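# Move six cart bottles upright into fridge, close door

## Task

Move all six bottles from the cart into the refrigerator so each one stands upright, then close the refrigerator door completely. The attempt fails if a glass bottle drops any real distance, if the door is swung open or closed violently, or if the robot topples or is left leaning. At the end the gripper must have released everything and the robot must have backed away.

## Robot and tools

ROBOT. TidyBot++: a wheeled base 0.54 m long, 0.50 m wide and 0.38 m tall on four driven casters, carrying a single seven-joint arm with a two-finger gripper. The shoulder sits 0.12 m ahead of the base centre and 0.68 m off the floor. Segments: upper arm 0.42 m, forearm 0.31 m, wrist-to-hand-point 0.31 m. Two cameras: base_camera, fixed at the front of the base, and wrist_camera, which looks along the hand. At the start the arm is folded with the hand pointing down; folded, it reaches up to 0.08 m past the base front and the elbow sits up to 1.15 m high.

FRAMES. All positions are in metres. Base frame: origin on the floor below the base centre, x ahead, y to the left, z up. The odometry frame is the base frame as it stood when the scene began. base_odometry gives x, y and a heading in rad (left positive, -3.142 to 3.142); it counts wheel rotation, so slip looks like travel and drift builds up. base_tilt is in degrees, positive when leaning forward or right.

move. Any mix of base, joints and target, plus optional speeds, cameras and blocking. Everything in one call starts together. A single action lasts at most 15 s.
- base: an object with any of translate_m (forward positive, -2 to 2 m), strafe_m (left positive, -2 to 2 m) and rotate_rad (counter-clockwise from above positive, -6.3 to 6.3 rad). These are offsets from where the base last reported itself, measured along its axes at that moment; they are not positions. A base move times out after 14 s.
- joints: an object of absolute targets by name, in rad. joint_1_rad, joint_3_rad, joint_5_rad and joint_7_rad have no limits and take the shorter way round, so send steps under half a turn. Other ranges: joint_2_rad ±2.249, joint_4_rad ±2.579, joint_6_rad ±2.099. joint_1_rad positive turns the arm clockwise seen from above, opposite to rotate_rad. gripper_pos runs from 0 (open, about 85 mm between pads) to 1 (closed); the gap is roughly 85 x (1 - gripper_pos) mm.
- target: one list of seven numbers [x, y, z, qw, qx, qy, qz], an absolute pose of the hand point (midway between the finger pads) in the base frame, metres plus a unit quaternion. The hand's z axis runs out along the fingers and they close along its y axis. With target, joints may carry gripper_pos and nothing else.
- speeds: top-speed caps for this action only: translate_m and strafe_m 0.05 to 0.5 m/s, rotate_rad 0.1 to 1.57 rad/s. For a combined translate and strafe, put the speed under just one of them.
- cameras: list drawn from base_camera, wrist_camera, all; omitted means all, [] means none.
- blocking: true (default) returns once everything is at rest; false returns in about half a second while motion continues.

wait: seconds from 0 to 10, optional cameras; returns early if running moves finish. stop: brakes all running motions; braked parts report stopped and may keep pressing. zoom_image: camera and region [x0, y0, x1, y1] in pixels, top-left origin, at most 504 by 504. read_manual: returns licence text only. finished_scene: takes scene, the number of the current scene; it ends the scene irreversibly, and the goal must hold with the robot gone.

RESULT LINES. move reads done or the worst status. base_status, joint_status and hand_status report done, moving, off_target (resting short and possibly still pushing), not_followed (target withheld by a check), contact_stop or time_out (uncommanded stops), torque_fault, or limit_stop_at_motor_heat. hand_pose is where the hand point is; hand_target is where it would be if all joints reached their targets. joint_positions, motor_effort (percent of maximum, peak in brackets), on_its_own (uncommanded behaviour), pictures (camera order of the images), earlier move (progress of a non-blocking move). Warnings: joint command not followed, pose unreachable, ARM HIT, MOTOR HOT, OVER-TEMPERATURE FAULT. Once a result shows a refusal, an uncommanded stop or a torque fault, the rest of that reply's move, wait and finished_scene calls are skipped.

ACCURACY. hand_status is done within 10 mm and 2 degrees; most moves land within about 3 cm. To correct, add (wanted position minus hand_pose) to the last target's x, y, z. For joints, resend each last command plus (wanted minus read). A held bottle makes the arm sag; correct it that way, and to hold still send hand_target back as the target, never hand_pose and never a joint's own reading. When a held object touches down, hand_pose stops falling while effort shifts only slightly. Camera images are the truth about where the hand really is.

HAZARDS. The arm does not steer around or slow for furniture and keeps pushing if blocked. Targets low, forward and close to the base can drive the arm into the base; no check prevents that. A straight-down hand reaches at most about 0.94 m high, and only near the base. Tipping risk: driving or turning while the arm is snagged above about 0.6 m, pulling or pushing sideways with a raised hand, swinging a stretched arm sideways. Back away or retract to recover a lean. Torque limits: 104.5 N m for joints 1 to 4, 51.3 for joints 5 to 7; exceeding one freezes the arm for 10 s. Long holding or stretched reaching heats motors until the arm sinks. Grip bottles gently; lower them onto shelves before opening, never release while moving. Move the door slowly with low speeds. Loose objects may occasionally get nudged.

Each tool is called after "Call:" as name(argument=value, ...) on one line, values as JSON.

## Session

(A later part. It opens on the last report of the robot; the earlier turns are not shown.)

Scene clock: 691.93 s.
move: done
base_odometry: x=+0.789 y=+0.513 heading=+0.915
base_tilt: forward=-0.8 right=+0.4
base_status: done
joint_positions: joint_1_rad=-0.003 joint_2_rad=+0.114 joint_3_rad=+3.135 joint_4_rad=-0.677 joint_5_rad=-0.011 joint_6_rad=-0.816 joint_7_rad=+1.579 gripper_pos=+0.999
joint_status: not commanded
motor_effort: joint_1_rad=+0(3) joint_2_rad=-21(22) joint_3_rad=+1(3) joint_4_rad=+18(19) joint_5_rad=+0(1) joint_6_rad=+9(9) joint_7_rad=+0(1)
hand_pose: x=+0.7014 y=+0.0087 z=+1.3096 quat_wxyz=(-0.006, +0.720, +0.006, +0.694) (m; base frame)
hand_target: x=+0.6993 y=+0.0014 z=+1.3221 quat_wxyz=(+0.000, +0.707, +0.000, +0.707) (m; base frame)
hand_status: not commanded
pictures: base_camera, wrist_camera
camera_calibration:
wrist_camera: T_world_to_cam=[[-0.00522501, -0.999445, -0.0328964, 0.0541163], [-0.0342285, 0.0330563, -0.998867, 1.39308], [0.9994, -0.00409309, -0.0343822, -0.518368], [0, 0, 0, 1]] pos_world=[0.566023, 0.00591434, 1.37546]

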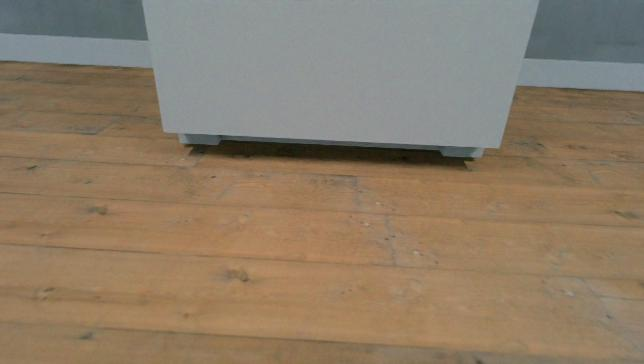

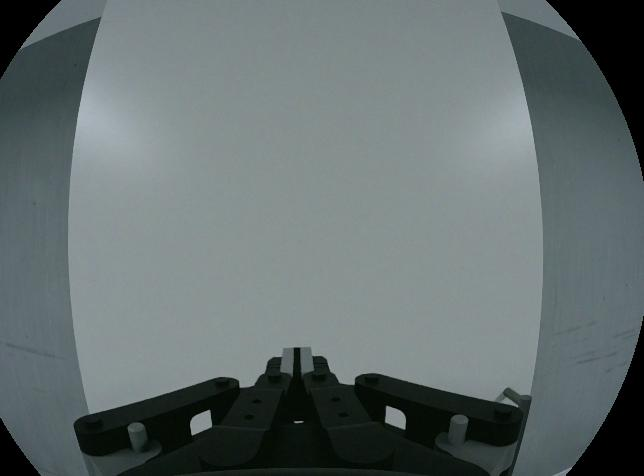

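Call:
move(base={"translate_m":0.14,"strafe_m":-0.21}, speeds={"strafe_m":0.3})

Call:
move(base={"translate_m":0.09}, speeds={"translate_m":0.06})

Scene clock: 703.80 s.
move: done
base_odometry: x=+1.041 y=+0.496 heading=+0.915
base_tilt: forward=-0.8 right=+0.4
base_status: done
joint_positions: joint_1_rad=-0.003 joint_2_rad=+0.114 joint_3_rad=+3.135 joint_4_rad=-0.677 joint_5_rad=-0.011 joint_6_rad=-0.816 joint_7_rad=+1.579 gripper_pos=+0.999
joint_status: not commanded
motor_effort: joint_1_rad=+0(2) joint_2_rad=-21(23) joint_3_rad=+1(2) joint_4_rad=+19(19) joint_5_rad=-1(1) joint_6_rad=+9(9) joint_7_rad=+1(1)
hand_pose: x=+0.7014 y=+0.0087 z=+1.3097 quat_wxyz=(-0.006, +0.720, +0.006, +0.694) (m; base frame)
hand_target: x=+0.6993 y=+0.0014 z=+1.3221 quat_wxyz=(+0.000, +0.707, +0.000, +0.707) (m; base frame)
hand_status: not commanded
pictures: base_camera, wrist_camera
camera_calibration:
wrist_camera: T_world_to_cam=[[-0.00527509, -0.999445, -0.0329013, 0.054127], [-0.0339288, 0.0330617, -0.998877, 1.39302], [0.99941, -0.00415287, -0.0340843, -0.5187], [0, 0, 0, 1]] pos_world=[0.565943, 0.00588733, 1.37555]

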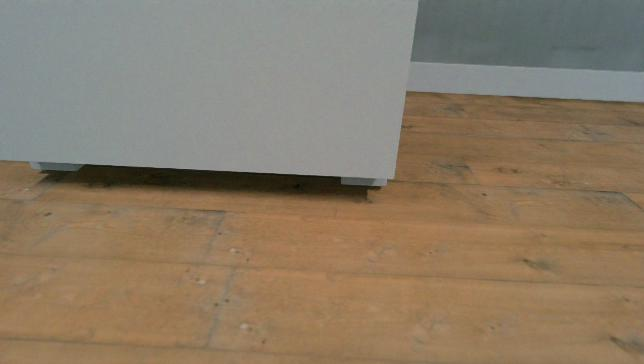

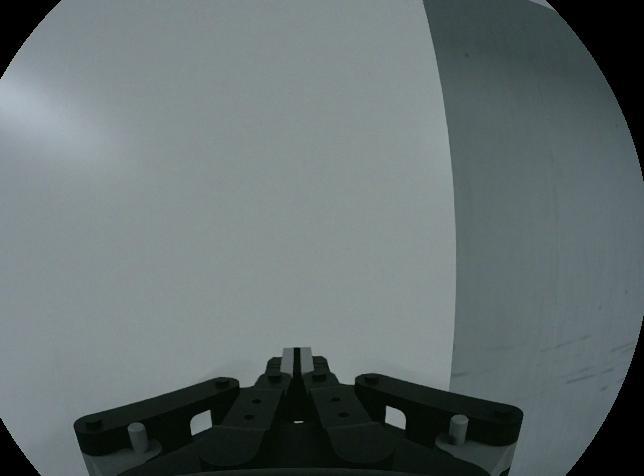

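Scene clock: 705.80 s.
move: done
base_odometry: x=+1.096 y=+0.567 heading=+0.915
base_tilt: forward=-0.9 right=+0.4
base_status: done
joint_positions: joint_1_rad=-0.003 joint_2_rad=+0.058 joint_3_rad=+3.135 joint_4_rad=-0.671 joint_5_rad=-0.011 joint_6_rad=-0.815 joint_7_rad=+1.579 gripper_pos=+0.999
joint_status: not commanded
motor_effort: joint_1_rad=+0(1) joint_2_rad=-8(21) joint_3_rad=+1(2) joint_4_rad=+17(19) joint_5_rad=-1(1) joint_6_rad=+13(13) joint_7_rad=+0(1)
hand_pose: x=+0.6640 y=+0.0086 z=+1.3444 quat_wxyz=(-0.006, +0.698, +0.006, +0.716) (m; base frame)
hand_target: x=+0.6993 y=+0.0014 z=+1.3221 quat_wxyz=(+0.000, +0.707, +0.000, +0.707) (m; base frame)
hand_status: not commanded
pictures: base_camera, wrist_camera
camera_calibration:
wrist_camera: T_world_to_cam=[[-0.0032229, -0.999438, -0.0333743, 0.0542362], [0.0283106, 0.0332699, -0.999045, 1.38526], [0.999594, -0.00416467, 0.0281875, -0.564048], [0, 0, 0, 1]] pos_world=[0.524776, 0.00576929, 1.40164]

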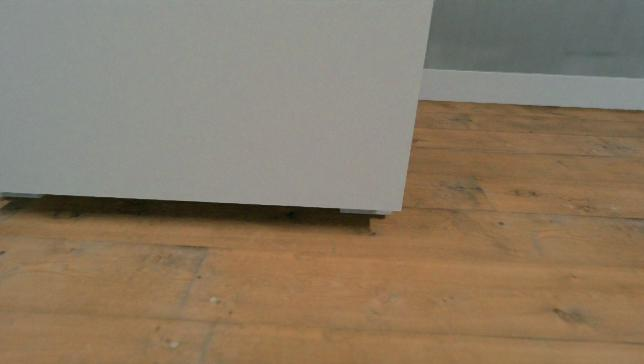

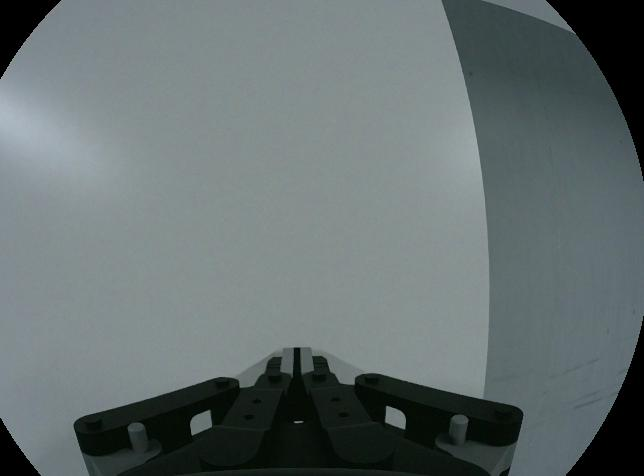

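Compressed ~4 cm. Back off and verify.

Call:
move(base={"translate_m":-0.12}, speeds={"translate_m":0.1}, cameras=["base_camera"])

Call:
move(base={"translate_m":-0.25,"strafe_m":-0.3})

Call:
zoom_image(camera="base_camera", region=[130, 60, 330, 180])

Call:
zoom_image(camera="wrist_camera", region=[200, 50, 500, 400])

Scene clock: 710.00 s.
move: done
base_odometry: x=+1.023 y=+0.472 heading=+0.915
base_tilt: forward=-0.8 right=+0.4
base_status: done
joint_positions: joint_1_rad=-0.003 joint_2_rad=+0.111 joint_3_rad=+3.135 joint_4_rad=-0.670 joint_5_rad=-0.011 joint_6_rad=-0.794 joint_7_rad=+1.579 gripper_pos=+0.999
joint_status: not commanded
motor_effort: joint_1_rad=+0(1) joint_2_rad=-20(23) joint_3_rad=+1(2) joint_4_rad=+18(19) joint_5_rad=+0(1) joint_6_rad=+9(12) joint_7_rad=+1(2)
hand_pose: x=+0.6978 y=+0.0086 z=+1.3222 quat_wxyz=(-0.006, +0.708, +0.006, +0.706) (m; base frame)
hand_target: x=+0.6993 y=+0.0014 z=+1.3221 quat_wxyz=(+0.000, +0.707, +0.000, +0.707) (m; base frame)
hand_status: not commanded
pictures: base_camera

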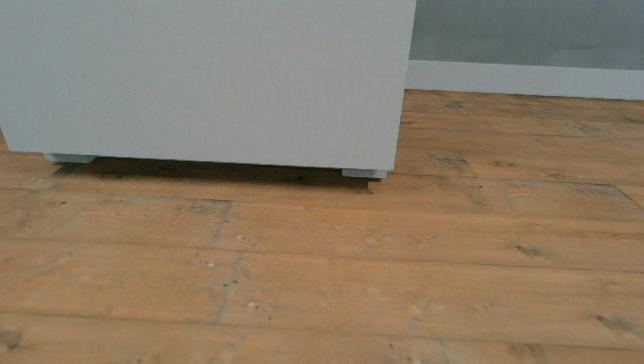

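Scene clock: 712.13 s.
move: done
base_odometry: x=+1.108 y=+0.091 heading=+0.915
base_tilt: forward=-0.9 right=+0.4
base_status: done
joint_positions: joint_1_rad=-0.002 joint_2_rad=+0.109 joint_3_rad=+3.135 joint_4_rad=-0.670 joint_5_rad=-0.011 joint_6_rad=-0.794 joint_7_rad=+1.579 gripper_pos=+0.999
joint_status: not commanded
motor_effort: joint_1_rad=+0(2) joint_2_rad=-20(23) joint_3_rad=+1(2) joint_4_rad=+19(19) joint_5_rad=-1(1) joint_6_rad=+9(9) joint_7_rad=+0(1)
hand_pose: x=+0.6970 y=+0.0082 z=+1.3229 quat_wxyz=(-0.006, +0.708, +0.006, +0.706) (m; base frame)
hand_target: x=+0.6993 y=+0.0014 z=+1.3221 quat_wxyz=(+0.000, +0.707, +0.000, +0.707) (m; base frame)
hand_status: not commanded
pictures: base_camera, wrist_camera
camera_calibration:
wrist_camera: T_world_to_cam=[[-0.0050965, -0.999426, -0.0334857, 0.0546928], [-0.00060412, 0.0334892, -0.999439, 1.3835], [0.999987, -0.00507341, -0.000774451, -0.558364], [0, 0, 0, 1]] pos_world=[0.559471, 0.00549621, 1.38412]

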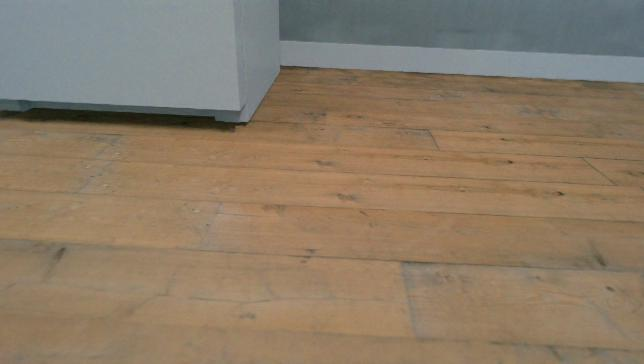

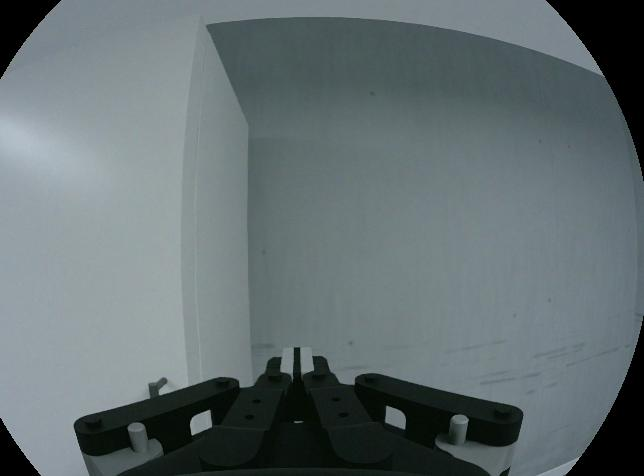

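Scaled by 2.520.

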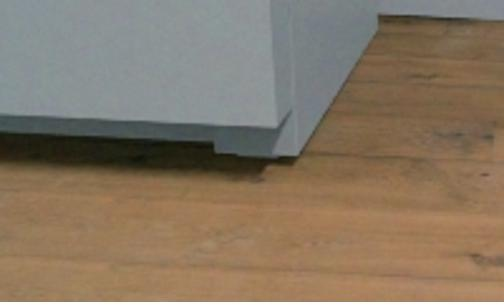

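Scaled by 1.440.

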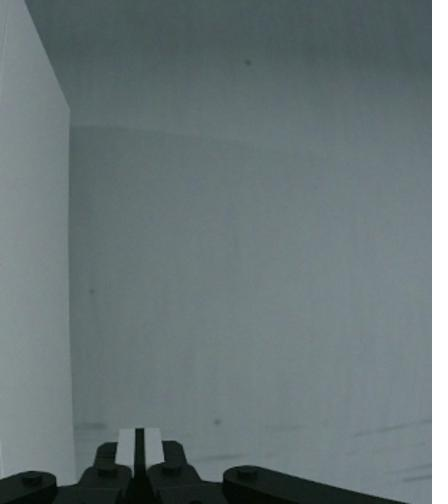

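Call:
zoom_image(camera="wrist_camera", region=[150, 200, 270, 340])

Scaled by 3.600.

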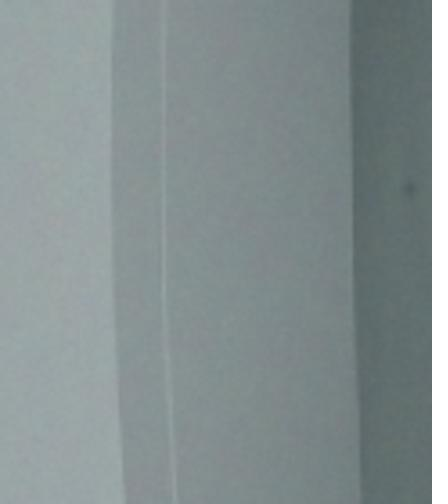

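Call:
finished_scene(scene=2)

The scene is finished: the task was done.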